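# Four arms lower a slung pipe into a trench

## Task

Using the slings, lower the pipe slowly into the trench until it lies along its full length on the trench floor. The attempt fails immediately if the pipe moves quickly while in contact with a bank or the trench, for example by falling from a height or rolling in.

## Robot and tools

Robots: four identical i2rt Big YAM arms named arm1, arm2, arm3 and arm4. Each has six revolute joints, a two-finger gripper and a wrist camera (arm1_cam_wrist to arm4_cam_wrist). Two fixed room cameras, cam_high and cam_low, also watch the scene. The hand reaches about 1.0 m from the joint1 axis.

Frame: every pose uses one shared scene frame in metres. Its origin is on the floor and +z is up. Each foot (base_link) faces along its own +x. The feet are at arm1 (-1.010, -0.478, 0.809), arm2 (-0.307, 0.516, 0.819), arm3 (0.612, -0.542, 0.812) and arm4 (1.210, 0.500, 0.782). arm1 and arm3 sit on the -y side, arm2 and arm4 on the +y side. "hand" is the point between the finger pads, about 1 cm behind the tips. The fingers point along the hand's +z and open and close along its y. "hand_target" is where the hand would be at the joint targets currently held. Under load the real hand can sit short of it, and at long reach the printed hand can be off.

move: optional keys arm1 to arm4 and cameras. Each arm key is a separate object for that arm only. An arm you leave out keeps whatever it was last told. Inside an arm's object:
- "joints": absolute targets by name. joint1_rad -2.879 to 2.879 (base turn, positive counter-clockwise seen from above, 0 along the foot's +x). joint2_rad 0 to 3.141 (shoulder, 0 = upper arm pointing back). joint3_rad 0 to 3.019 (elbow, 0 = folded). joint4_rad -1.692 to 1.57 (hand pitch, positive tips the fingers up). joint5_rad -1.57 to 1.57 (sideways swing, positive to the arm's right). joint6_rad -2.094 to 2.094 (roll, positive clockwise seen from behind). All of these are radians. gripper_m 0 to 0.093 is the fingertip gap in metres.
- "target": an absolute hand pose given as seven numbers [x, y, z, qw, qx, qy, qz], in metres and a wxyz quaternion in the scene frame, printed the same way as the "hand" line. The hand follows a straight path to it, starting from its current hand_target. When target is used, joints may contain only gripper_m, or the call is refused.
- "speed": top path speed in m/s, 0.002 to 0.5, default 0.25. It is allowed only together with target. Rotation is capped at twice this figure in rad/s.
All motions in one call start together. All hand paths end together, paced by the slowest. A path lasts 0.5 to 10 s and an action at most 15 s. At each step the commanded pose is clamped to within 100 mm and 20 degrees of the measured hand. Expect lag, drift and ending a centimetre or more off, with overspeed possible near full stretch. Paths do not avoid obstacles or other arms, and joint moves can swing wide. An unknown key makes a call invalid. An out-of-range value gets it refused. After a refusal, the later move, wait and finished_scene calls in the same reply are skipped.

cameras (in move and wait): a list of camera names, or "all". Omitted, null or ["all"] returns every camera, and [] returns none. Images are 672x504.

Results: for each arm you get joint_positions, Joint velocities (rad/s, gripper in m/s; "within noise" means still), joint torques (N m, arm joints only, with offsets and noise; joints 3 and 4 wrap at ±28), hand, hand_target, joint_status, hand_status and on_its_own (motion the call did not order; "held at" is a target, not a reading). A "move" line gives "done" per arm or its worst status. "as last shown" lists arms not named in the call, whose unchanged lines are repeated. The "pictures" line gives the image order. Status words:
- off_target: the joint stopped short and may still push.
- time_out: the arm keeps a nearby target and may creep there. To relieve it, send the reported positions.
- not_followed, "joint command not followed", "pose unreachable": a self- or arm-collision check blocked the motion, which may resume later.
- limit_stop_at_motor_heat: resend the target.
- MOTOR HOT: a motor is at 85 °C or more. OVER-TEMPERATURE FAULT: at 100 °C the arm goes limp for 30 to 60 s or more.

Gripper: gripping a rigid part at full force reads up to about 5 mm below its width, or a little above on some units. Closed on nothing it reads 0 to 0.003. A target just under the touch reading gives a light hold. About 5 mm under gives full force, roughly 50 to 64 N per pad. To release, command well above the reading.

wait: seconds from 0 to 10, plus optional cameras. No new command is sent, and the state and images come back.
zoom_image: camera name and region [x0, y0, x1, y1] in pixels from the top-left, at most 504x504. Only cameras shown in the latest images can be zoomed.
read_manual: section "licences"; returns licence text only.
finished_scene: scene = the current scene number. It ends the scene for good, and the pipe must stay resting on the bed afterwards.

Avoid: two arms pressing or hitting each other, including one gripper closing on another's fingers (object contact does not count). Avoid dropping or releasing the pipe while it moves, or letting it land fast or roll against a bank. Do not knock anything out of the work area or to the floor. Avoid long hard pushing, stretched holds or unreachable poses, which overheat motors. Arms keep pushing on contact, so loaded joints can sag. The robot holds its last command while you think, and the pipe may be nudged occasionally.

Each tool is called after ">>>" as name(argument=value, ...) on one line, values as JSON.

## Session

>>> move()

>>> zoom_image(camera="cam_high", region=[130, 60, 530, 460])

Scene clock: 0.00 s.
Joint torques (N m): no reading
Heat: arm1: hottest joint2_rad 30 °C; arm2: hottest gripper 29 °C; arm3: hottest joint2_rad 29 °C; arm4: hottest joint5_rad 29 °C.
Joint velocities: within noise
arm1.joint_positions: joint1_rad=-0.202 joint2_rad=+0.492 joint3_rad=+1.390 joint4_rad=-1.535 joint5_rad=-0.036 joint6_rad=-0.108 gripper_m=+0.09396
arm1.joint_status: not commanded
arm1.hand: x=-0.9651 y=-0.3268 z=+1.3301 quat_wxyz=(-0.380, +0.550, -0.704, -0.239) (m; scene frame)
arm1.hand_target: x=-0.9664 y=-0.3297 z=+1.3388 quat_wxyz=(-0.389, +0.547, -0.700, -0.244) (m; scene frame)
arm1.hand_status: not commanded
arm2.joint_positions: joint1_rad=+0.387 joint2_rad=+0.636 joint3_rad=+1.378 joint4_rad=-1.323 joint5_rad=+0.114 joint6_rad=-0.461 gripper_m=+0.09396
arm2.joint_status: not commanded
arm2.hand: x=-0.2468 y=+0.2878 z=+1.3570 quat_wxyz=(-0.276, -0.358, -0.799, +0.397) (m; scene frame)
arm2.hand_target: x=-0.2475 y=+0.2901 z=+1.3703 quat_wxyz=(-0.286, -0.356, -0.791, +0.407) (m; scene frame)
arm2.hand_status: not commanded
arm3.joint_positions: joint1_rad=-0.388 joint2_rad=+0.448 joint3_rad=+1.397 joint4_rad=-1.348 joint5_rad=-0.092 joint6_rad=-0.006 gripper_m=+0.09396
arm3.joint_status: not commanded
arm3.hand: x=+0.6302 y=-0.3905 z=+1.3846 quat_wxyz=(-0.413, +0.540, -0.630, -0.376) (m; scene frame)
arm3.hand_target: x=+0.6294 y=-0.3939 z=+1.3938 quat_wxyz=(-0.420, +0.536, -0.625, -0.381) (m; scene frame)
arm3.hand_status: not commanded
arm4.joint_positions: joint1_rad=+0.020 joint2_rad=+0.548 joint3_rad=+1.417 joint4_rad=-1.141 joint5_rad=-0.275 joint6_rad=+0.292 gripper_m=+0.09396
arm4.joint_status: not commanded
arm4.hand: x=+1.2711 y=+0.2947 z=+1.3960 quat_wxyz=(-0.559, -0.560, -0.560, +0.246) (m; scene frame)
arm4.hand_target: x=+1.2707 y=+0.2989 z=+1.4091 quat_wxyz=(-0.568, -0.551, -0.556, +0.254) (m; scene frame)
arm4.hand_status: not commanded
pictures: arm1_cam_wrist, arm2_cam_wrist, arm3_cam_wrist, arm4_cam_wrist, cam_high, cam_low

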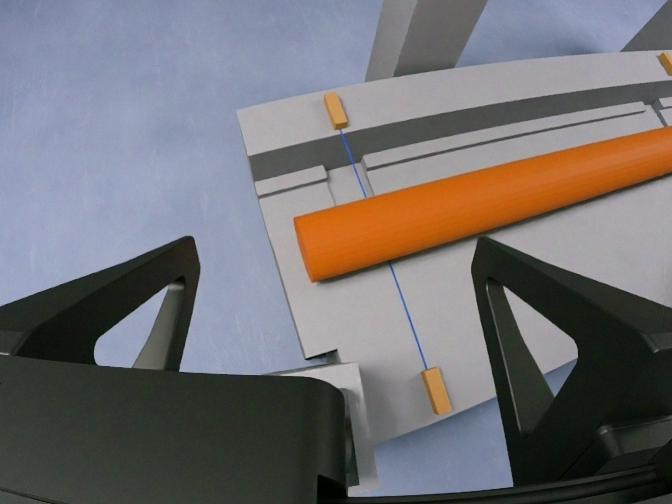

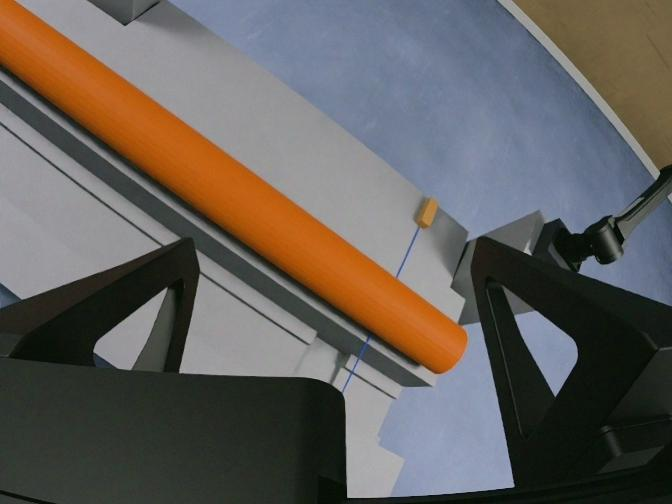

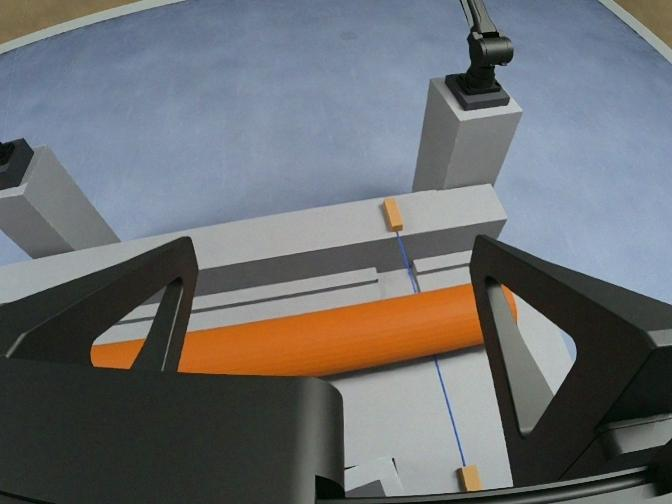

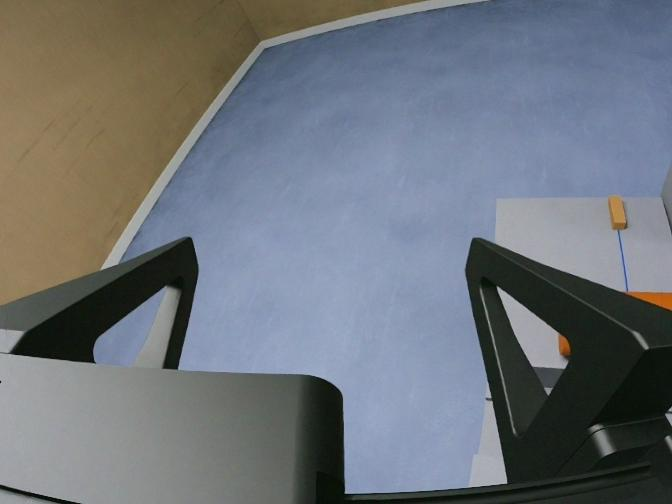

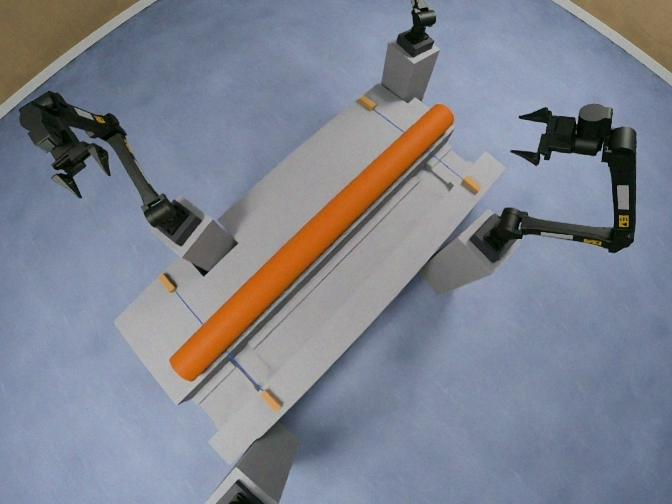

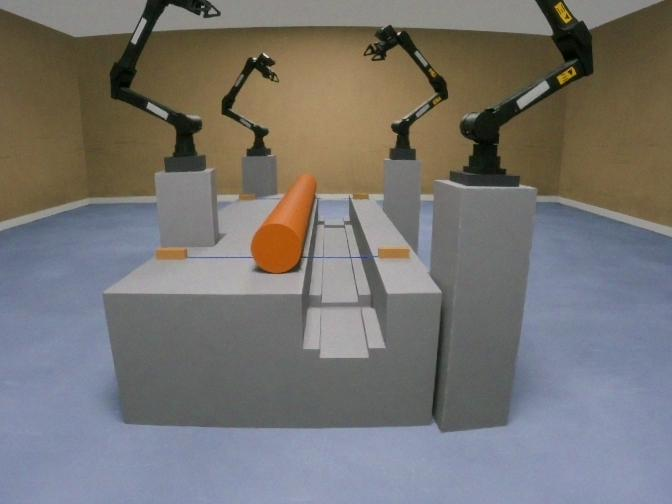

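Scaled by 1.260.

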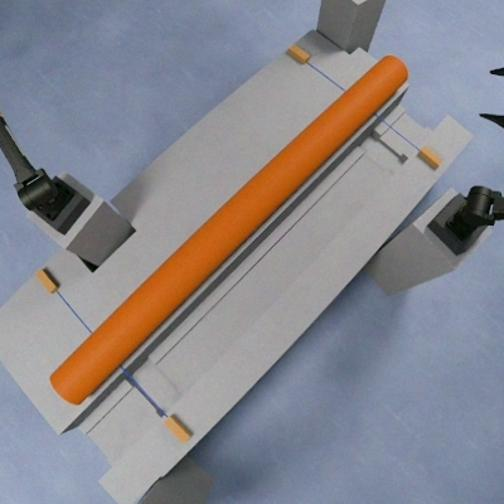

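>>> move(arm1={"joints": {"joint1_rad": -1.506, "joint2_rad": 2.08, "joint3_rad": 0.725, "joint4_rad": -0.215, "joint5_rad": 0, "joint6_rad": -1.684, "gripper_m": 0.09}}, arm2={"joints": {"joint1_rad": -0.974, "joint2_rad": 2.18, "joint3_rad": 0.99, "joint4_rad": -0.38, "joint5_rad": 0, "joint6_rad": -1.035, "gripper_m": 0.09}}, arm3={"joints": {"joint1_rad": -1.689, "joint2_rad": 2.056, "joint3_rad": 0.58, "joint4_rad": -0.092, "joint5_rad": 0, "joint6_rad": -1.523, "gripper_m": 0.09}}, arm4={"joints": {"joint1_rad": -1.049, "joint2_rad": 2.005, "joint3_rad": 0.757, "joint4_rad": -0.322, "joint5_rad": 0, "joint6_rad": -0.983, "gripper_m": 0.09}}, cameras=[])

>>> move(arm1={"target": [-0.662, -0.517, 0.525, 0, 0.7071, -0.7071, 0], "speed": 0.2}, arm2={"target": [-0.692, 0.286, 0.53, 0, 0.7071, 0.7071, 0], "speed": 0.2}, arm3={"target": [0.908, -0.528, 0.525, 0, 0.7071, -0.7071, 0], "speed": 0.2}, arm4={"target": [0.901, 0.291, 0.53, 0, 0.7071, 0.7071, 0], "speed": 0.2})

Scene clock: 10.93 s.
Joint torques (N m): arm1=[0.21 -13.04 2.28 0.96 -0.13 -0.11] | arm2=[-0.38 -17.96 4.48 0.05 -0.25 0.06] | arm3=[1.14 -14.15 1.02 0.35 -0.26 -0.06] | arm4=[0.26 -13.39 2.93 0.64 -0.05 -0.01]
Heat: arm1: hottest joint2_rad 30 °C; arm2: hottest joint3_rad 31 °C; arm3: hottest joint2_rad 29 °C; arm4: hottest joint3_rad 29 °C.
move: arm1 done; arm2 done; arm3 done; arm4 done
Joint velocities: within noise
arm1.joint_positions: joint1_rad=-1.509 joint2_rad=+2.068 joint3_rad=+0.723 joint4_rad=-0.227 joint5_rad=+0.001 joint6_rad=-1.675 gripper_m=+0.09010
arm1.joint_status: all done
arm1.hand: x=-0.6628 y=-0.5209 z=+0.6267 quat_wxyz=(-0.001, +0.703, -0.711, +0.008) (m; scene frame)
arm1.hand_target: x=-0.6621 y=-0.5197 z=+0.6231 quat_wxyz=(-0.002, +0.707, -0.707, +0.009) (m; scene frame)
arm1.hand_status: not commanded
arm2.joint_positions: joint1_rad=-0.978 joint2_rad=+2.194 joint3_rad=+0.985 joint4_rad=-0.393 joint5_rad=+0.002 joint6_rad=-1.028 gripper_m=+0.09007
arm2.joint_status: all done
arm2.hand: x=-0.6745 y=+0.2975 z=+0.6193 quat_wxyz=(-0.008, -0.711, -0.703, -0.009) (m; scene frame)
arm2.hand_target: x=-0.6829 y=+0.2906 z=+0.6256 quat_wxyz=(-0.005, -0.707, -0.707, +0.007) (m; scene frame)
arm2.hand_status: not commanded
arm3.joint_positions: joint1_rad=-1.690 joint2_rad=+2.056 joint3_rad=+0.577 joint4_rad=-0.102 joint5_rad=+0.001 joint6_rad=-1.515 gripper_m=+0.09011
arm3.joint_status: all done
arm3.hand: x=+0.9034 y=-0.5278 z=+0.6207 quat_wxyz=(-0.001, +0.704, -0.710, -0.005) (m; scene frame)
arm3.hand_target: x=+0.9075 y=-0.5271 z=+0.6206 quat_wxyz=(-0.005, +0.707, -0.707, -0.001) (m; scene frame)
arm3.hand_status: not commanded
arm4.joint_positions: joint1_rad=-1.049 joint2_rad=+2.017 joint3_rad=+0.753 joint4_rad=-0.336 joint5_rad=+0.002 joint6_rad=-0.970 gripper_m=+0.09012
arm4.joint_status: all done
arm4.hand: x=+0.9149 y=+0.3034 z=+0.6141 quat_wxyz=(-0.004, -0.712, -0.702, -0.015) (m; scene frame)
arm4.hand_target: x=+0.9071 y=+0.2978 z=+0.6186 quat_wxyz=(-0.002, -0.707, -0.707, +0.000) (m; scene frame)
arm4.hand_status: not commanded
pictures: none
No camera images: "cameras" was empty.

Scene clock: 12.17 s.
Joint torques (N m): arm1=[0.79 -14.74 0.75 0.87 -0.23 -0.02] | arm2=[-0.21 -19.08 4.07 0.01 -0.08 0.06] | arm3=[1.32 -16.26 -0.75 0.36 -0.08 -0.08] | arm4=[0.85 -14.56 2.07 0.64 0.11 0.08]
Heat: arm1: hottest joint2_rad 30 °C; arm2: hottest joint3_rad 31 °C; arm3: hottest joint2_rad 29 °C; arm4: hottest joint3_rad 29 °C.
move: arm1 done; arm2 off_target; arm3 done; arm4 off_target
Joint velocities: within noise
arm1.joint_positions: joint1_rad=-1.509 joint2_rad=+2.379 joint3_rad=+0.826 joint4_rad=-0.039 joint5_rad=-0.005 joint6_rad=-1.675 gripper_m=+0.09010
arm1.joint_status: not commanded
arm1.hand: x=-0.6645 y=-0.5202 z=+0.5290 quat_wxyz=(+0.003, +0.703, -0.711, -0.002) (m; scene frame)
arm1.hand_target: x=-0.6620 y=-0.5171 z=+0.5251 quat_wxyz=(+0.000, +0.707, -0.707, +0.000) (m; scene frame)
arm1.hand_status: done (0.006 m and 0.8 deg from the pose sent, 0.102 m and 1.1 deg at the start)
arm2.joint_positions: joint1_rad=-0.978 joint2_rad=+2.452 joint3_rad=+1.099 joint4_rad=-0.270 joint5_rad=+0.012 joint6_rad=-1.028 gripper_m=+0.09007
arm2.joint_status: not commanded
arm2.hand: x=-0.6765 y=+0.2968 z=+0.5242 quat_wxyz=(-0.006, -0.711, -0.703, -0.020) (m; scene frame)
arm2.hand_target: x=-0.6919 y=+0.2861 z=+0.5304 quat_wxyz=(+0.000, -0.707, -0.707, +0.000) (m; scene frame)
arm2.hand_status: off_target (0.020 m and 2.5 deg from the pose sent, 0.092 m and 1.5 deg at the start)
arm3.joint_positions: joint1_rad=-1.690 joint2_rad=+2.400 joint3_rad=+0.694 joint4_rad=+0.120 joint5_rad=+0.006 joint6_rad=-1.517 gripper_m=+0.09011
arm3.joint_status: not commanded
arm3.hand: x=+0.9044 y=-0.5277 z=+0.5248 quat_wxyz=(+0.003, +0.704, -0.710, -0.005) (m; scene frame)
arm3.hand_target: x=+0.9081 y=-0.5279 z=+0.5250 quat_wxyz=(+0.000, +0.707, -0.707, +0.000) (m; scene frame)
arm3.hand_status: done (0.004 m and 0.8 deg from the pose sent, 0.096 m and 0.8 deg at the start)
arm4.joint_positions: joint1_rad=-1.049 joint2_rad=+2.291 joint3_rad=+0.834 joint4_rad=-0.149 joint5_rad=+0.002 joint6_rad=-0.970 gripper_m=+0.09012
arm4.joint_status: not commanded
arm4.hand: x=+0.9128 y=+0.3017 z=+0.5263 quat_wxyz=(-0.005, -0.712, -0.702, -0.018) (m; scene frame)
arm4.hand_target: x=+0.9010 y=+0.2910 z=+0.5303 quat_wxyz=(+0.000, -0.707, -0.707, +0.000) (m; scene frame)
arm4.hand_status: off_target (0.016 m and 2.3 deg from the pose sent, 0.086 m and 2.0 deg at the start)
pictures: arm1_cam_wrist, arm2_cam_wrist, arm3_cam_wrist, arm4_cam_wrist, cam_high, cam_low

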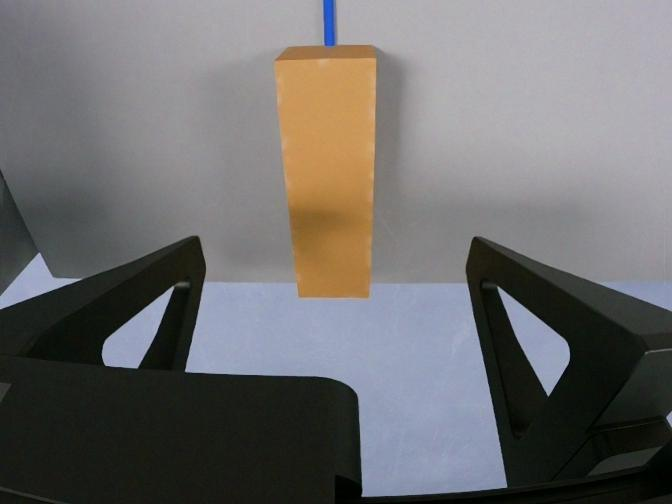

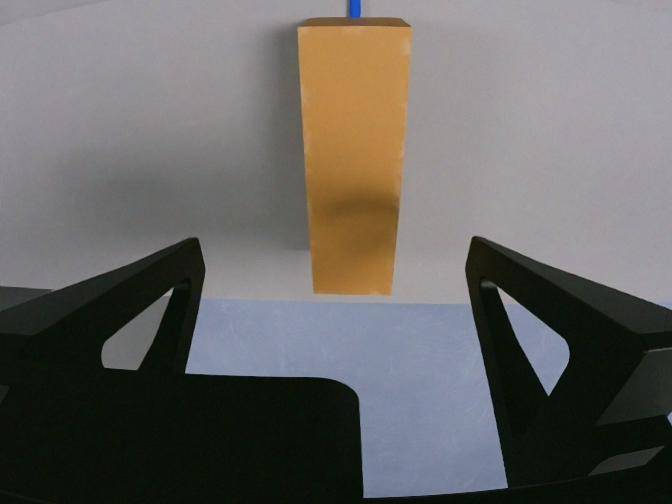

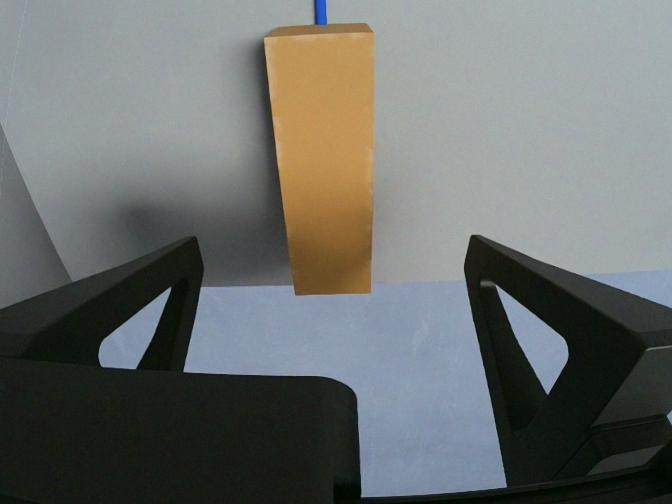

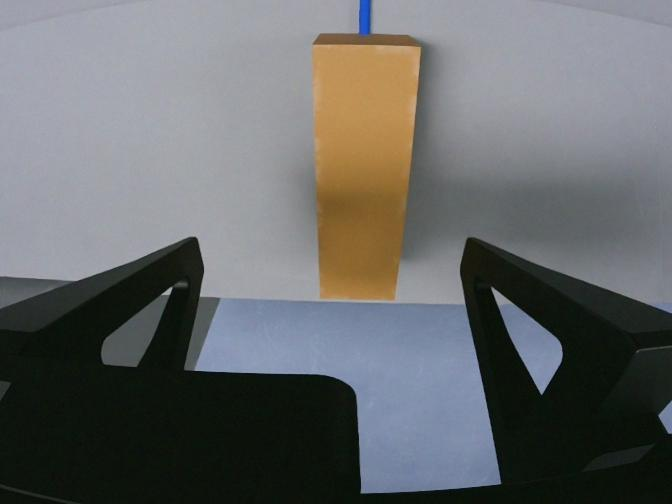

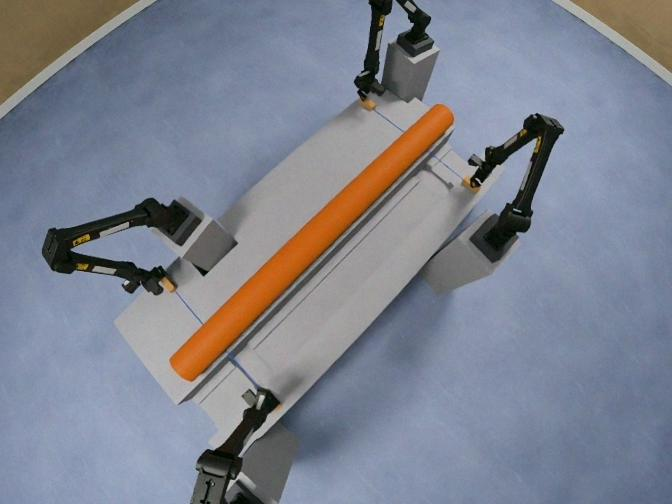

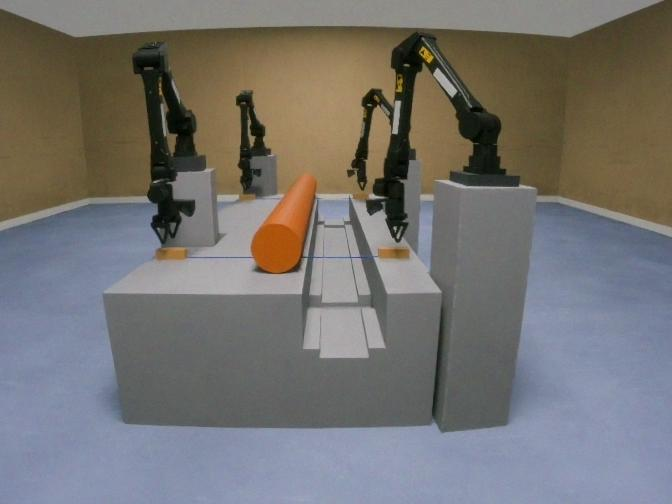

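>>> move(arm1={"target": [-0.667, -0.521, 0.461, 0, 0.7071, -0.7071, 0], "speed": 0.1}, arm2={"target": [-0.696, 0.290, 0.467, 0, 0.7071, 0.7071, 0], "speed": 0.1}, arm3={"target": [0.902, -0.529, 0.464, 0, 0.7071, -0.7071, 0], "speed": 0.1}, arm4={"target": [0.893, 0.290, 0.468, 0, 0.7071, 0.7071, 0], "speed": 0.1}, cameras=[])

>>> move(arm1={"joints": {"gripper_m": 0.02}}, arm2={"joints": {"gripper_m": 0.02}}, arm3={"joints": {"gripper_m": 0.02}}, arm4={"joints": {"gripper_m": 0.02}})

Scene clock: 17.60 s.
Joint torques (N m): arm1=[-0.21 -14.68 -0.05 0.85 -0.19 -0.1] | arm2=[-1.38 -18.67 3.45 0.08 -0.09 0.05] | arm3=[0.85 -15.85 -1.37 0.4 -0.08 -0.06] | arm4=[0.15 -14.74 1.22 0.66 0.11 -0.02]
Heat: arm1: hottest joint2_rad 31 °C; arm2: hottest joint3_rad 31 °C; arm3: hottest joint2_rad 29 °C; arm4: hottest joint3_rad 29 °C.
move: arm1 done; arm2 off_target; arm3 done; arm4 off_target
Joint velocities: within noise
arm1.joint_positions: joint1_rad=-1.508 joint2_rad=+2.561 joint3_rad=+0.916 joint4_rad=+0.063 joint5_rad=-0.005 joint6_rad=-1.680 gripper_m=+0.09010
arm1.joint_status: not commanded
arm1.hand: x=-0.6633 y=-0.5207 z=+0.4685 quat_wxyz=(+0.000, +0.705, -0.709, +0.002) (m; scene frame)
arm1.hand_target: x=-0.6671 y=-0.5210 z=+0.4612 quat_wxyz=(+0.000, +0.707, -0.707, +0.000) (m; scene frame)
arm1.hand_status: done (0.008 m and 0.4 deg from the pose sent, 0.068 m and 0.8 deg at the start)
arm2.joint_positions: joint1_rad=-0.978 joint2_rad=+2.607 joint3_rad=+1.195 joint4_rad=-0.200 joint5_rad=+0.012 joint6_rad=-1.042 gripper_m=+0.09007
arm2.joint_status: not commanded
arm2.hand: x=-0.6817 y=+0.2929 z=+0.4660 quat_wxyz=(-0.005, -0.706, -0.708, -0.015) (m; scene frame)
arm2.hand_target: x=-0.6960 y=+0.2901 z=+0.4674 quat_wxyz=(+0.000, -0.707, -0.707, +0.000) (m; scene frame)
arm2.hand_status: off_target (0.015 m and 1.8 deg from the pose sent, 0.061 m and 2.5 deg at the start)
arm3.joint_positions: joint1_rad=-1.690 joint2_rad=+2.589 joint3_rad=+0.784 joint4_rad=+0.228 joint5_rad=+0.006 joint6_rad=-1.521 gripper_m=+0.09011
arm3.joint_status: not commanded
arm3.hand: x=+0.9025 y=-0.5272 z=+0.4669 quat_wxyz=(+0.000, +0.706, -0.708, -0.002) (m; scene frame)
arm3.hand_target: x=+0.9021 y=-0.5289 z=+0.4641 quat_wxyz=(+0.000, +0.707, -0.707, +0.000) (m; scene frame)
arm3.hand_status: done (0.003 m and 0.3 deg from the pose sent, 0.061 m and 0.8 deg at the start)
arm4.joint_positions: joint1_rad=-1.049 joint2_rad=+2.469 joint3_rad=+0.938 joint4_rad=-0.066 joint5_rad=+0.002 joint6_rad=-0.973 gripper_m=+0.09012
arm4.joint_status: not commanded
arm4.hand: x=+0.9032 y=+0.2950 z=+0.4670 quat_wxyz=(-0.004, -0.711, -0.703, -0.013) (m; scene frame)
arm4.hand_target: x=+0.8931 y=+0.2901 z=+0.4682 quat_wxyz=(+0.000, -0.707, -0.707, +0.000) (m; scene frame)
arm4.hand_status: off_target (0.011 m and 1.7 deg from the pose sent, 0.063 m and 2.3 deg at the start)
pictures: none
No camera images: "cameras" was empty.

Scene clock: 18.27 s.
Joint torques (N m): arm1=[-0.5 -14.74 0.12 0.94 -0.21 -0.09] | arm2=[-1.32 -18.61 3.33 0.05 -0.1 0.07] | arm3=[0.97 -15.74 -1.36 0.38 -0.09 -0.06] | arm4=[0.15 -14.8 1.16 0.69 0.1 0.01]
Heat: arm1: hottest joint2_rad 31 °C; arm2: hottest joint3_rad 31 °C; arm3: hottest joint2_rad 29 °C; arm4: hottest joint3_rad 29 °C.
move: arm1 off_target; arm2 off_target; arm3 off_target; arm4 off_target
Joint velocities: within noise
arm1.joint_positions: joint1_rad=-1.508 joint2_rad=+2.561 joint3_rad=+0.916 joint4_rad=+0.064 joint5_rad=-0.006 joint6_rad=-1.681 gripper_m=+0.03416
arm1.joint_status: gripper_m off_target (ended at +0.03418, target +0.02000)
arm1.hand: x=-0.6631 y=-0.5206 z=+0.4685 quat_wxyz=(-0.001, +0.705, -0.709, +0.002) (m; scene frame)
arm1.hand_target: x=-0.6671 y=-0.5210 z=+0.4612 quat_wxyz=(+0.000, +0.707, -0.707, +0.000) (m; scene frame)
arm1.hand_status: not commanded
arm2.joint_positions: joint1_rad=-0.978 joint2_rad=+2.607 joint3_rad=+1.197 joint4_rad=-0.199 joint5_rad=+0.013 joint6_rad=-1.043 gripper_m=+0.03477
arm2.joint_status: gripper_m off_target (ended at +0.03479, target +0.02000)
arm2.hand: x=-0.6829 y=+0.2922 z=+0.4662 quat_wxyz=(-0.004, -0.706, -0.709, -0.014) (m; scene frame)
arm2.hand_target: x=-0.6958 y=+0.2902 z=+0.4673 quat_wxyz=(+0.000, -0.707, -0.707, +0.000) (m; scene frame)
arm2.hand_status: not commanded
arm3.joint_positions: joint1_rad=-1.690 joint2_rad=+2.589 joint3_rad=+0.784 joint4_rad=+0.229 joint5_rad=+0.007 joint6_rad=-1.523 gripper_m=+0.03495
arm3.joint_status: gripper_m off_target (ended at +0.03498, target +0.02000)
arm3.hand: x=+0.9027 y=-0.5273 z=+0.4669 quat_wxyz=(+0.000, +0.707, -0.708, -0.002) (m; scene frame)
arm3.hand_target: x=+0.9021 y=-0.5289 z=+0.4641 quat_wxyz=(+0.000, +0.707, -0.707, +0.000) (m; scene frame)
arm3.hand_status: not commanded
arm4.joint_positions: joint1_rad=-1.049 joint2_rad=+2.468 joint3_rad=+0.940 joint4_rad=-0.065 joint5_rad=+0.003 joint6_rad=-0.974 gripper_m=+0.03500
arm4.joint_status: gripper_m off_target (ended at +0.03502, target +0.02000)
arm4.hand: x=+0.9022 y=+0.2944 z=+0.4672 quat_wxyz=(-0.003, -0.710, -0.704, -0.012) (m; scene frame)
arm4.hand_target: x=+0.8930 y=+0.2901 z=+0.4682 quat_wxyz=(+0.000, -0.707, -0.707, +0.000) (m; scene frame)
arm4.hand_status: not commanded
pictures: arm1_cam_wrist, arm2_cam_wrist, arm3_cam_wrist, arm4_cam_wrist, cam_high, cam_low

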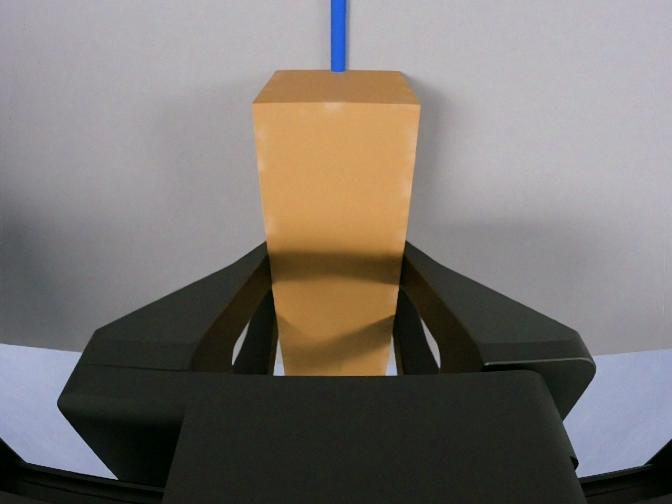

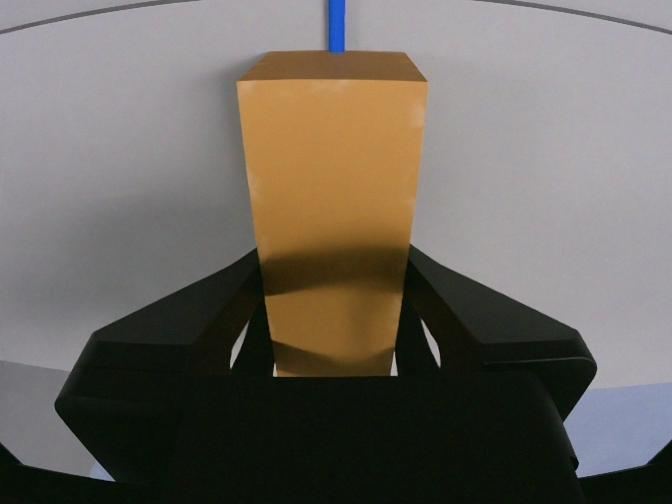

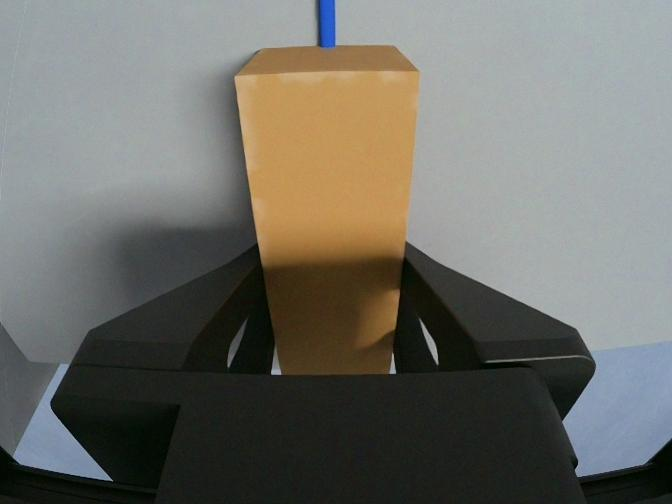

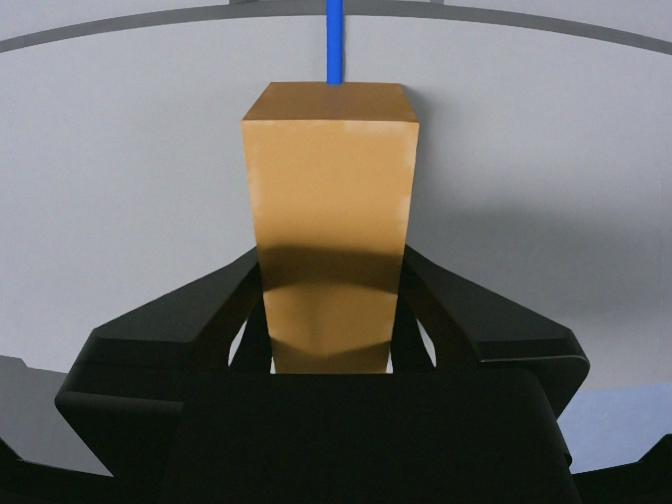

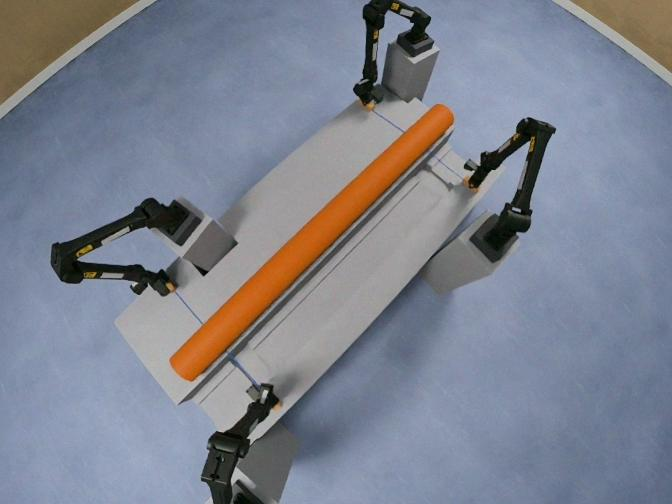

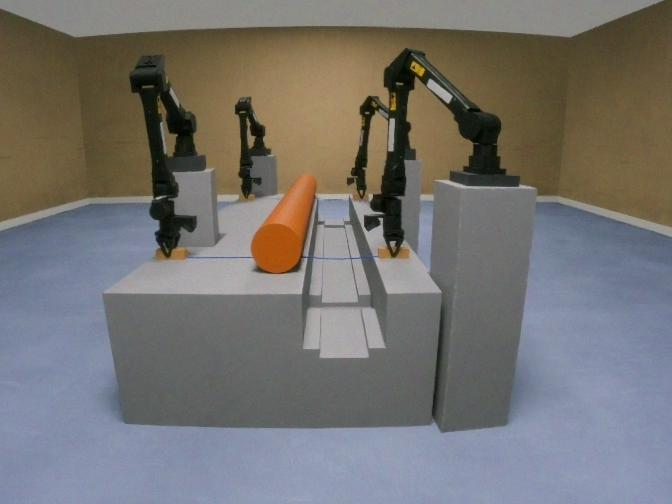

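>>> move(arm1={"target": [-0.662, -0.317, 0.74, 0, 0.7071, -0.7071, 0], "speed": 0.2}, arm2={"target": [-0.688, 0.118, 0.74, 0, 0.7071, 0.7071, 0], "speed": 0.2}, arm3={"target": [0.903, -0.313, 0.74, 0, 0.7071, -0.7071, 0], "speed": 0.2}, arm4={"target": [0.897, 0.12, 0.74, 0, 0.7071, 0.7071, 0], "speed": 0.2}, cameras=[])

>>> move(arm1={"target": [-0.65, -0.315, 0.89, 0, 0.7071, -0.7071, 0], "speed": 0.07}, arm2={"target": [-0.698, 0.11, 0.89, 0, 0.7071, 0.7071, 0], "speed": 0.07}, arm3={"target": [0.915, -0.31, 0.89, 0, 0.7071, -0.7071, 0], "speed": 0.07}, arm4={"target": [0.887, 0.11, 0.89, 0, 0.7071, 0.7071, 0], "speed": 0.07}, cameras=["cam_low", "cam_high"])

>>> zoom_image(camera="cam_low", region=[190, 130, 442, 319])

Scene clock: 34.07 s.
Joint torques (N m): arm1=[0.21 -13.57 6.52 0.03 -0.05 0.11] | arm2=[-0.26 -20.84 10.76 -0.99 -0.16 0.25] | arm3=[1.2 -15.62 5.83 -0.4 -0.25 0.11] | arm4=[0.67 -16.91 8.4 -0.35 0.1 0.32]
Heat: arm1: hottest joint2_rad 32 °C; arm2: hottest joint3_rad 30 °C; arm3: hottest joint2_rad 30 °C; arm4: hottest joint3_rad 29 °C.
move: arm1 off_target; arm2 off_target; arm3 off_target; arm4 off_target
Joint velocities: within noise
arm1.joint_positions: joint1_rad=-0.963 joint2_rad=+1.785 joint3_rad=+0.794 joint4_rad=-0.606 joint5_rad=-0.014 joint6_rad=-1.150 gripper_m=+0.03416
arm1.joint_status: not commanded
arm1.hand: x=-0.6724 y=-0.3224 z=+0.7329 quat_wxyz=(+0.008, +0.710, -0.704, -0.003) (m; scene frame)
arm1.hand_target: x=-0.6621 y=-0.3171 z=+0.7401 quat_wxyz=(+0.000, +0.707, -0.707, +0.000) (m; scene frame)
arm1.hand_status: off_target (0.014 m and 1.1 deg from the pose sent, 0.339 m and 0.4 deg at the start)
arm2.joint_positions: joint1_rad=-0.705 joint2_rad=+2.122 joint3_rad=+1.316 joint4_rad=-0.817 joint5_rad=+0.011 joint6_rad=-0.768 gripper_m=+0.03477
arm2.joint_status: not commanded
arm2.hand: x=-0.6759 y=+0.1345 z=+0.7228 quat_wxyz=(+0.001, -0.706, -0.708, -0.020) (m; scene frame)
arm2.hand_target: x=-0.6875 y=+0.1186 z=+0.7403 quat_wxyz=(+0.000, -0.707, -0.707, +0.000) (m; scene frame)
arm2.hand_status: off_target (0.027 m and 2.2 deg from the pose sent, 0.325 m and 1.6 deg at the start)
arm3.joint_positions: joint1_rad=-1.067 joint2_rad=+1.771 joint3_rad=+0.757 joint4_rad=-0.585 joint5_rad=+0.007 joint6_rad=-0.908 gripper_m=+0.03495
arm3.joint_status: not commanded
arm3.hand: x=+0.8942 y=-0.3208 z=+0.7329 quat_wxyz=(+0.010, +0.709, -0.705, -0.001) (m; scene frame)
arm3.hand_target: x=+0.9028 y=-0.3131 z=+0.7400 quat_wxyz=(+0.000, +0.707, -0.707, +0.000) (m; scene frame)
arm3.hand_status: off_target (0.014 m and 1.3 deg from the pose sent, 0.347 m and 0.2 deg at the start)
arm4.joint_positions: joint1_rad=-0.758 joint2_rad=+1.927 joint3_rad=+1.120 joint4_rad=-0.806 joint5_rad=+0.003 joint6_rad=-0.700 gripper_m=+0.03500
arm4.joint_status: not commanded
arm4.hand: x=+0.9085 y=+0.1372 z=+0.7219 quat_wxyz=(+0.001, -0.704, -0.710, -0.022) (m; scene frame)
arm4.hand_target: x=+0.8974 y=+0.1204 z=+0.7404 quat_wxyz=(+0.000, -0.707, -0.707, +0.000) (m; scene frame)
arm4.hand_status: off_target (0.028 m and 2.5 deg from the pose sent, 0.324 m and 1.6 deg at the start)
pictures: none
No camera images: "cameras" was empty.

Scene clock: 37.70 s.
Joint torques (N m): arm1=[-1.49 -19.02 12.08 -1.58 0.55 -0.1] | arm2=[-1.73 -30.68 15.19 -3.3 0.1 -0.02] | arm3=[0.15 -21.6 10.56 -2.04 0.2 -0.08] | arm4=[-0.44 -26.29 12.63 -2.51 0.21 0.1]
Heat: arm1: hottest joint2_rad 32 °C; arm2: hottest joint3_rad 31 °C; arm3: hottest joint2_rad 30 °C; arm4: hottest joint3_rad 30 °C.
move: arm1 off_target; arm2 off_target; arm3 off_target; arm4 off_target
Joint velocities: within noise
arm1.joint_positions: joint1_rad=-0.953 joint2_rad=+1.588 joint3_rad=+0.905 joint4_rad=-0.999 joint5_rad=-0.027 joint6_rad=-1.141 gripper_m=+0.03416
arm1.joint_status: not commanded
arm1.hand: x=-0.6818 y=-0.3188 z=+0.8345 quat_wxyz=(+0.046, +0.709, -0.703, -0.024) (m; scene frame)
arm1.hand_target: x=-0.6530 y=-0.3159 z=+0.8874 quat_wxyz=(+0.000, +0.707, -0.707, +0.001) (m; scene frame)
arm1.hand_status: off_target (0.064 m and 5.9 deg from the pose sent, 0.159 m and 1.1 deg at the start)
arm2.joint_positions: joint1_rad=-0.686 joint2_rad=+2.039 joint3_rad=+1.404 joint4_rad=-1.078 joint5_rad=+0.007 joint6_rad=-0.747 gripper_m=+0.03462
arm2.joint_status: not commanded
arm2.hand: x=-0.6655 y=+0.1308 z=+0.7946 quat_wxyz=(+0.001, -0.705, -0.706, -0.064) (m; scene frame)
arm2.hand_target: x=-0.6929 y=+0.1148 z=+0.8831 quat_wxyz=(+0.001, -0.707, -0.707, +0.001) (m; scene frame)
arm2.hand_status: off_target (0.103 m and 7.4 deg from the pose sent, 0.170 m and 2.2 deg at the start; pose on its path clipped on 57 of 109 steps)
arm3.joint_positions: joint1_rad=-1.063 joint2_rad=+1.560 joint3_rad=+0.880 joint4_rad=-0.998 joint5_rad=-0.002 joint6_rad=-0.902 gripper_m=+0.03495
arm3.joint_status: not commanded
arm3.hand: x=+0.8906 y=-0.3207 z=+0.8402 quat_wxyz=(+0.049, +0.708, -0.705, -0.010) (m; scene frame)
arm3.hand_target: x=+0.9131 y=-0.3112 z=+0.8876 quat_wxyz=(+0.000, +0.707, -0.707, +0.001) (m; scene frame)
arm3.hand_status: off_target (0.056 m and 5.7 deg from the pose sent, 0.159 m and 1.3 deg at the start)
arm4.joint_positions: joint1_rad=-0.742 joint2_rad=+1.843 joint3_rad=+1.252 joint4_rad=-1.112 joint5_rad=+0.001 joint6_rad=-0.682 gripper_m=+0.03500
arm4.joint_status: not commanded
arm4.hand: x=+0.9125 y=+0.1307 z=+0.8022 quat_wxyz=(+0.005, -0.703, -0.708, -0.066) (m; scene frame)
arm4.hand_target: x=+0.8909 y=+0.1143 z=+0.8854 quat_wxyz=(+0.000, -0.707, -0.707, +0.001) (m; scene frame)
arm4.hand_status: off_target (0.094 m and 7.6 deg from the pose sent, 0.172 m and 2.5 deg at the start; pose on its path clipped on 16 of 109 steps)
pictures: cam_high, cam_low

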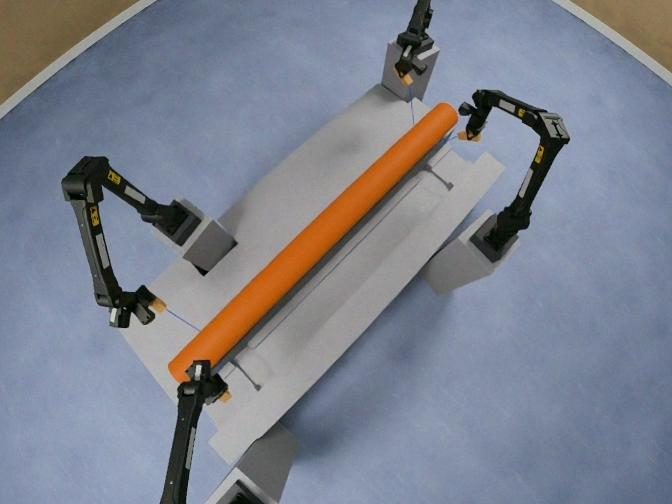

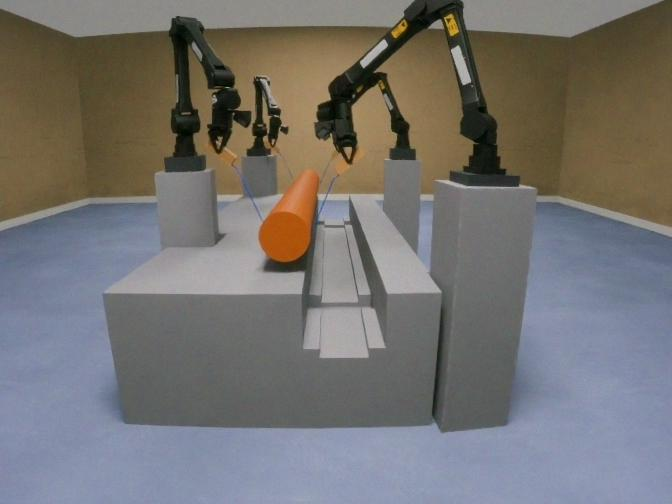

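Scaled by 2.000.

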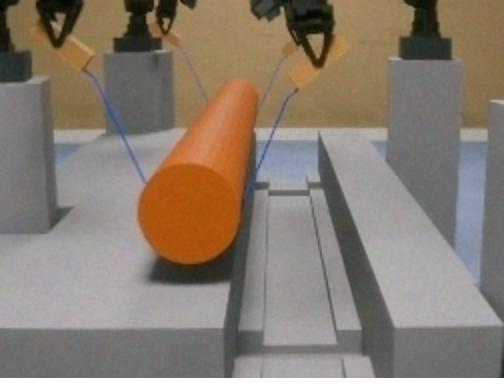

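>>> move(arm1={"target": [-0.648, -0.072, 0.915, 0, 0.7071, -0.7071, 0], "speed": 0.09}, arm2={"target": [-0.702, 0.325, 0.895, 0, 0.7071, 0.7071, 0], "speed": 0.09}, arm3={"target": [0.92, -0.094, 0.915, 0, 0.7071, -0.7071, 0], "speed": 0.09}, arm4={"target": [0.883, 0.308, 0.895, 0, 0.7071, 0.7071, 0], "speed": 0.09}, cameras=["cam_low", "cam_high"])

>>> zoom_image(camera="cam_low", region=[270, 140, 410, 280])

Scene clock: 54.17 s.
Joint torques (N m): arm1=[-2.37 -24.82 14.49 -1.8 0.37 0.03] | arm2=[-2.9 -23.65 10.78 -1.37 0.15 -0.07] | arm3=[0.21 -29.63 12.57 -2.04 0.1 0.01] | arm4=[-1.85 -18.9 9.28 -1.13 0.21 -0.16]
Heat: arm1: hottest joint3_rad 34 °C; arm2: hottest joint2_rad 36 °C; arm3: hottest joint2_rad 32 °C; arm4: hottest joint3_rad 33 °C.
move: arm1 off_target; arm2 off_target; arm3 off_target; arm4 off_target
Joint velocities: within noise
arm1.joint_positions: joint1_rad=-0.537 joint2_rad=+1.885 joint3_rad=+1.374 joint4_rad=-1.165 joint5_rad=-0.025 joint6_rad=-0.736 gripper_m=+0.03416
arm1.joint_status: not commanded
arm1.hand: x=-0.6789 y=-0.0896 z=+0.8485 quat_wxyz=(+0.052, +0.713, -0.699, -0.001) (m; scene frame)
arm1.hand_target: x=-0.6514 y=-0.0757 z=+0.9142 quat_wxyz=(-0.001, +0.707, -0.707, +0.000) (m; scene frame)
arm1.hand_status: off_target (0.075 m and 6.0 deg from the pose sent, 0.262 m and 5.9 deg at the start)
arm2.joint_positions: joint1_rad=-1.015 joint2_rad=+1.720 joint3_rad=+1.070 joint4_rad=-1.039 joint5_rad=+0.012 joint6_rad=-1.086 gripper_m=+0.03462
arm2.joint_status: not commanded
arm2.hand: x=-0.6780 y=+0.3190 z=+0.8431 quat_wxyz=(-0.017, -0.702, -0.710, -0.051) (m; scene frame)
arm2.hand_target: x=-0.6999 y=+0.3255 z=+0.8924 quat_wxyz=(+0.002, -0.707, -0.707, -0.001) (m; scene frame)
arm2.hand_status: off_target (0.058 m and 6.2 deg from the pose sent, 0.222 m and 7.4 deg at the start)
arm3.joint_positions: joint1_rad=-0.751 joint2_rad=+1.915 joint3_rad=+1.390 joint4_rad=-1.170 joint5_rad=-0.002 joint6_rad=-0.600 gripper_m=+0.03495
arm3.joint_status: not commanded
arm3.hand: x=+0.8958 y=-0.1150 z=+0.8455 quat_wxyz=(+0.057, +0.711, -0.701, +0.008) (m; scene frame)
arm3.hand_target: x=+0.9171 y=-0.0977 z=+0.9136 quat_wxyz=(-0.001, +0.707, -0.707, +0.000) (m; scene frame)
arm3.hand_status: off_target (0.077 m and 6.6 deg from the pose sent, 0.240 m and 5.7 deg at the start)
arm4.joint_positions: joint1_rad=-1.070 joint2_rad=+1.508 joint3_rad=+0.949 joint4_rad=-1.112 joint5_rad=+0.003 joint6_rad=-1.007 gripper_m=+0.03500
arm4.joint_status: not commanded
arm4.hand: x=+0.9008 y=+0.3045 z=+0.8469 quat_wxyz=(-0.012, -0.705, -0.707, -0.050) (m; scene frame)
arm4.hand_target: x=+0.8847 y=+0.3083 z=+0.8921 quat_wxyz=(+0.002, -0.707, -0.707, -0.001) (m; scene frame)
arm4.hand_status: off_target (0.051 m and 5.8 deg from the pose sent, 0.202 m and 7.6 deg at the start)
pictures: cam_high, cam_low

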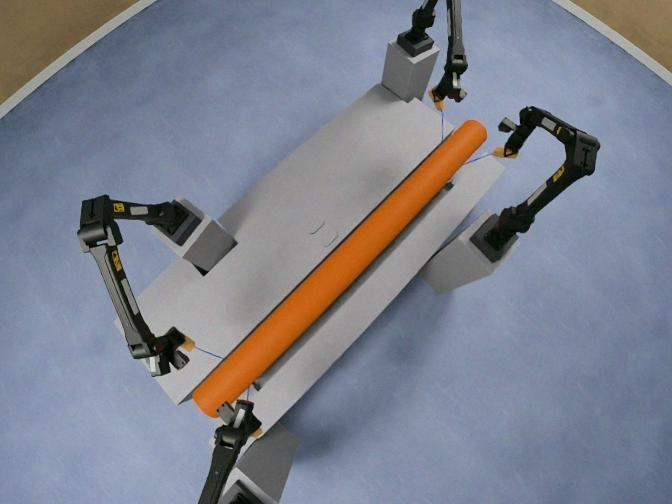

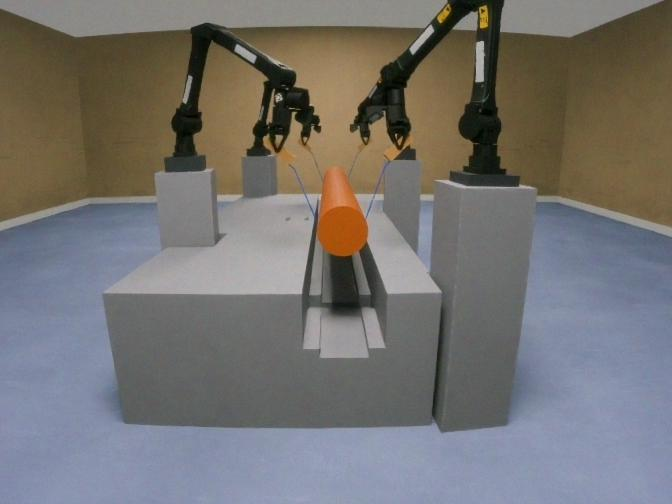

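Scaled by 3.600.

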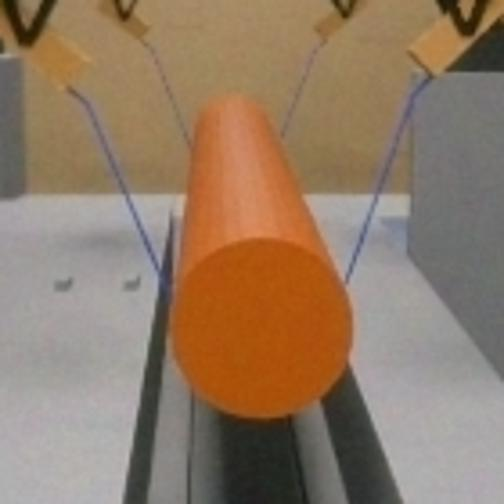

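>>> move(arm1={"target": [-0.651, -0.082, 0.875, 0, 0.7071, -0.7071, 0], "speed": 0.06}, arm2={"target": [-0.7, 0.312, 0.86, 0, 0.7071, 0.7071, 0], "speed": 0.06}, arm3={"target": [0.917, -0.092, 0.875, 0, 0.7071, -0.7071, 0], "speed": 0.06}, arm4={"target": [0.885, 0.306, 0.86, 0, 0.7071, 0.7071, 0], "speed": 0.06}, cameras=[])

>>> move(arm1={"target": [-0.653, -0.082, 0.81, 0, 0.7071, -0.7071, 0], "speed": 0.07}, arm2={"target": [-0.698, 0.312, 0.795, 0, 0.7071, 0.7071, 0], "speed": 0.07}, arm3={"target": [0.915, -0.092, 0.81, 0, 0.7071, -0.7071, 0], "speed": 0.07}, arm4={"target": [0.887, 0.304, 0.795, 0, 0.7071, 0.7071, 0], "speed": 0.07}, cameras=["cam_low", "cam_high"])

>>> zoom_image(camera="cam_low", region=[250, 170, 440, 350])

Scene clock: 63.43 s.
Joint torques (N m): arm1=[-2.61 -24.41 9.89 -0.44 0.24 -0.11] | arm2=[-1.67 -21.66 10.32 -1.13 0.15 0.08] | arm3=[0.21 -29.68 9.09 -1.05 0.08 0.02] | arm4=[-1.26 -16.26 8.95 -0.55 0.27 -0.06]
Heat: arm1: hottest joint3_rad 39 °C; arm2: hottest joint2_rad 36 °C; arm3: hottest joint2_rad 35 °C; arm4: hottest joint3_rad 34 °C.
move: arm1 off_target; arm2 off_target; arm3 off_target; arm4 off_target
Joint velocities: within noise
arm1.joint_positions: joint1_rad=-0.537 joint2_rad=+1.917 joint3_rad=+1.361 joint4_rad=-1.101 joint5_rad=-0.022 joint6_rad=-0.733 gripper_m=+0.03416
arm1.joint_status: not commanded
arm1.hand: x=-0.6738 y=-0.0851 z=+0.8270 quat_wxyz=(+0.042, +0.712, -0.701, +0.000) (m; scene frame)
arm1.hand_target: x=-0.6525 y=-0.0832 z=+0.8737 quat_wxyz=(+0.000, +0.707, -0.707, +0.001) (m; scene frame)
arm1.hand_status: off_target (0.053 m and 4.9 deg from the pose sent, 0.039 m and 6.0 deg at the start)
arm2.joint_positions: joint1_rad=-1.013 joint2_rad=+1.756 joint3_rad=+1.042 joint4_rad=-0.960 joint5_rad=+0.007 joint6_rad=-1.081 gripper_m=+0.03462
arm2.joint_status: not commanded
arm2.hand: x=-0.6781 y=+0.3168 z=+0.8188 quat_wxyz=(-0.017, -0.704, -0.709, -0.044) (m; scene frame)
arm2.hand_target: x=-0.6986 y=+0.3127 z=+0.8589 quat_wxyz=(+0.000, -0.707, -0.707, +0.000) (m; scene frame)
arm2.hand_status: off_target (0.047 m and 5.5 deg from the pose sent, 0.029 m and 6.2 deg at the start)
arm3.joint_positions: joint1_rad=-0.748 joint2_rad=+1.962 joint3_rad=+1.390 joint4_rad=-1.104 joint5_rad=-0.002 joint6_rad=-0.593 gripper_m=+0.03495
arm3.joint_status: not commanded
arm3.hand: x=+0.9003 y=-0.1048 z=+0.8204 quat_wxyz=(+0.047, +0.710, -0.703, +0.007) (m; scene frame)
arm3.hand_target: x=+0.9158 y=-0.0937 z=+0.8735 quat_wxyz=(+0.000, +0.707, -0.707, +0.000) (m; scene frame)
arm3.hand_status: off_target (0.058 m and 5.5 deg from the pose sent, 0.043 m and 6.6 deg at the start)
arm4.joint_positions: joint1_rad=-1.070 joint2_rad=+1.523 joint3_rad=+0.897 joint4_rad=-1.030 joint5_rad=+0.000 joint6_rad=-1.009 gripper_m=+0.03500
arm4.joint_status: not commanded
arm4.hand: x=+0.9054 y=+0.3066 z=+0.8243 quat_wxyz=(-0.012, -0.705, -0.708, -0.042) (m; scene frame)
arm4.hand_target: x=+0.8862 y=+0.3064 z=+0.8589 quat_wxyz=(+0.001, -0.707, -0.707, +0.000) (m; scene frame)
arm4.hand_status: off_target (0.041 m and 5.0 deg from the pose sent, 0.021 m and 5.8 deg at the start)
pictures: none
No camera images: "cameras" was empty.

Scene clock: 64.90 s.
Joint torques (N m): arm1=[-2.02 -24.64 8.54 -0.27 0.23 -0.09] | arm2=[-1.38 -21.54 8.58 -1.13 0.15 0.09] | arm3=[0.5 -30.04 7.62 -0.88 0.06 0.02] | arm4=[-0.91 -16.67 7.24 -0.49 0.24 0.01]
Heat: arm1: hottest joint3_rad 39 °C; arm2: hottest joint2_rad 36 °C; arm3: hottest joint2_rad 35 °C; arm4: hottest joint3_rad 34 °C.
move: arm1 off_target; arm2 off_target; arm3 off_target; arm4 off_target
Joint velocities: within noise
arm1.joint_positions: joint1_rad=-0.537 joint2_rad=+1.996 joint3_rad=+1.300 joint4_rad=-0.952 joint5_rad=-0.021 joint6_rad=-0.733 gripper_m=+0.03416
arm1.joint_status: not commanded
arm1.hand: x=-0.6750 y=-0.0884 z=+0.7671 quat_wxyz=(+0.038, +0.713, -0.701, +0.000) (m; scene frame)
arm1.hand_target: x=-0.6540 y=-0.0830 z=+0.8089 quat_wxyz=(+0.000, +0.707, -0.707, +0.001) (m; scene frame)
arm1.hand_status: off_target (0.049 m and 4.4 deg from the pose sent, 0.027 m and 4.9 deg at the start)
arm2.joint_positions: joint1_rad=-1.012 joint2_rad=+1.863 joint3_rad=+0.990 joint4_rad=-0.787 joint5_rad=+0.007 joint6_rad=-1.080 gripper_m=+0.03462
arm2.joint_status: not commanded
arm2.hand: x=-0.6767 y=+0.3164 z=+0.7597 quat_wxyz=(-0.015, -0.704, -0.709, -0.037) (m; scene frame)
arm2.hand_target: x=-0.6972 y=+0.3124 z=+0.7940 quat_wxyz=(+0.000, -0.707, -0.707, +0.000) (m; scene frame)
arm2.hand_status: off_target (0.041 m and 4.6 deg from the pose sent, 0.031 m and 5.5 deg at the start)
arm3.joint_positions: joint1_rad=-0.747 joint2_rad=+2.045 joint3_rad=+1.336 joint4_rad=-0.958 joint5_rad=-0.002 joint6_rad=-0.591 gripper_m=+0.03495
arm3.joint_status: not commanded
arm3.hand: x=+0.8986 y=-0.1063 z=+0.7602 quat_wxyz=(+0.043, +0.710, -0.703, +0.006) (m; scene frame)
arm3.hand_target: x=+0.9141 y=-0.0933 z=+0.8085 quat_wxyz=(+0.000, +0.707, -0.707, +0.000) (m; scene frame)
arm3.hand_status: off_target (0.054 m and 5.0 deg from the pose sent, 0.022 m and 5.5 deg at the start)
arm4.joint_positions: joint1_rad=-1.070 joint2_rad=+1.634 joint3_rad=+0.826 joint4_rad=-0.836 joint5_rad=-0.001 joint6_rad=-1.009 gripper_m=+0.03500
arm4.joint_status: not commanded
arm4.hand: x=+0.9064 y=+0.3069 z=+0.7640 quat_wxyz=(-0.011, -0.705, -0.708, -0.036) (m; scene frame)
arm4.hand_target: x=+0.8878 y=+0.3042 z=+0.7938 quat_wxyz=(+0.000, -0.707, -0.707, +0.000) (m; scene frame)
arm4.hand_status: off_target (0.037 m and 4.3 deg from the pose sent, 0.035 m and 5.0 deg at the start)
pictures: cam_high, cam_low

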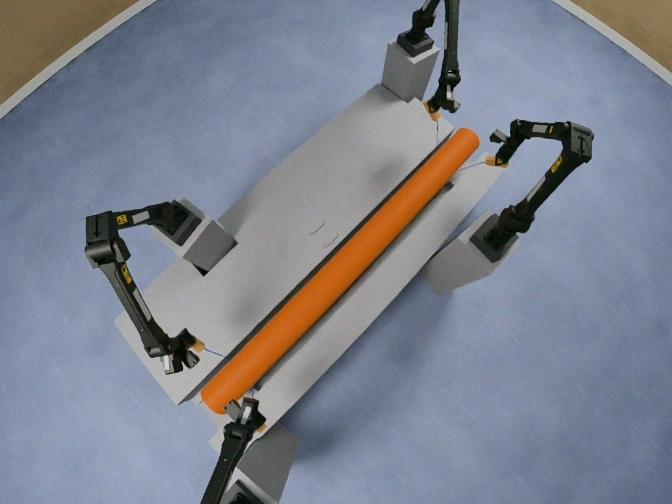

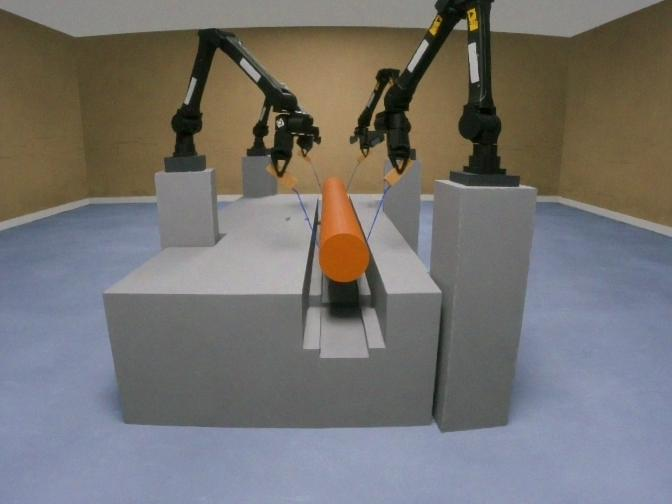

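Scaled by 2.653.

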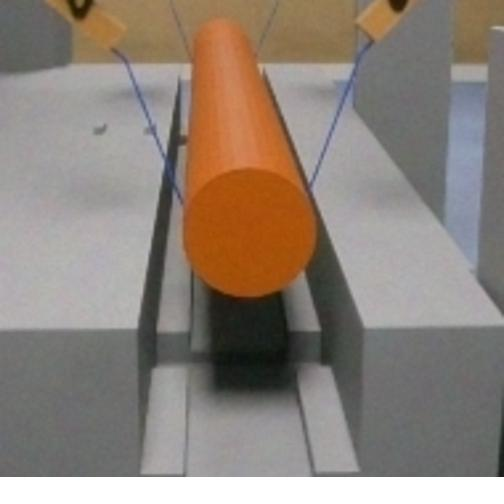

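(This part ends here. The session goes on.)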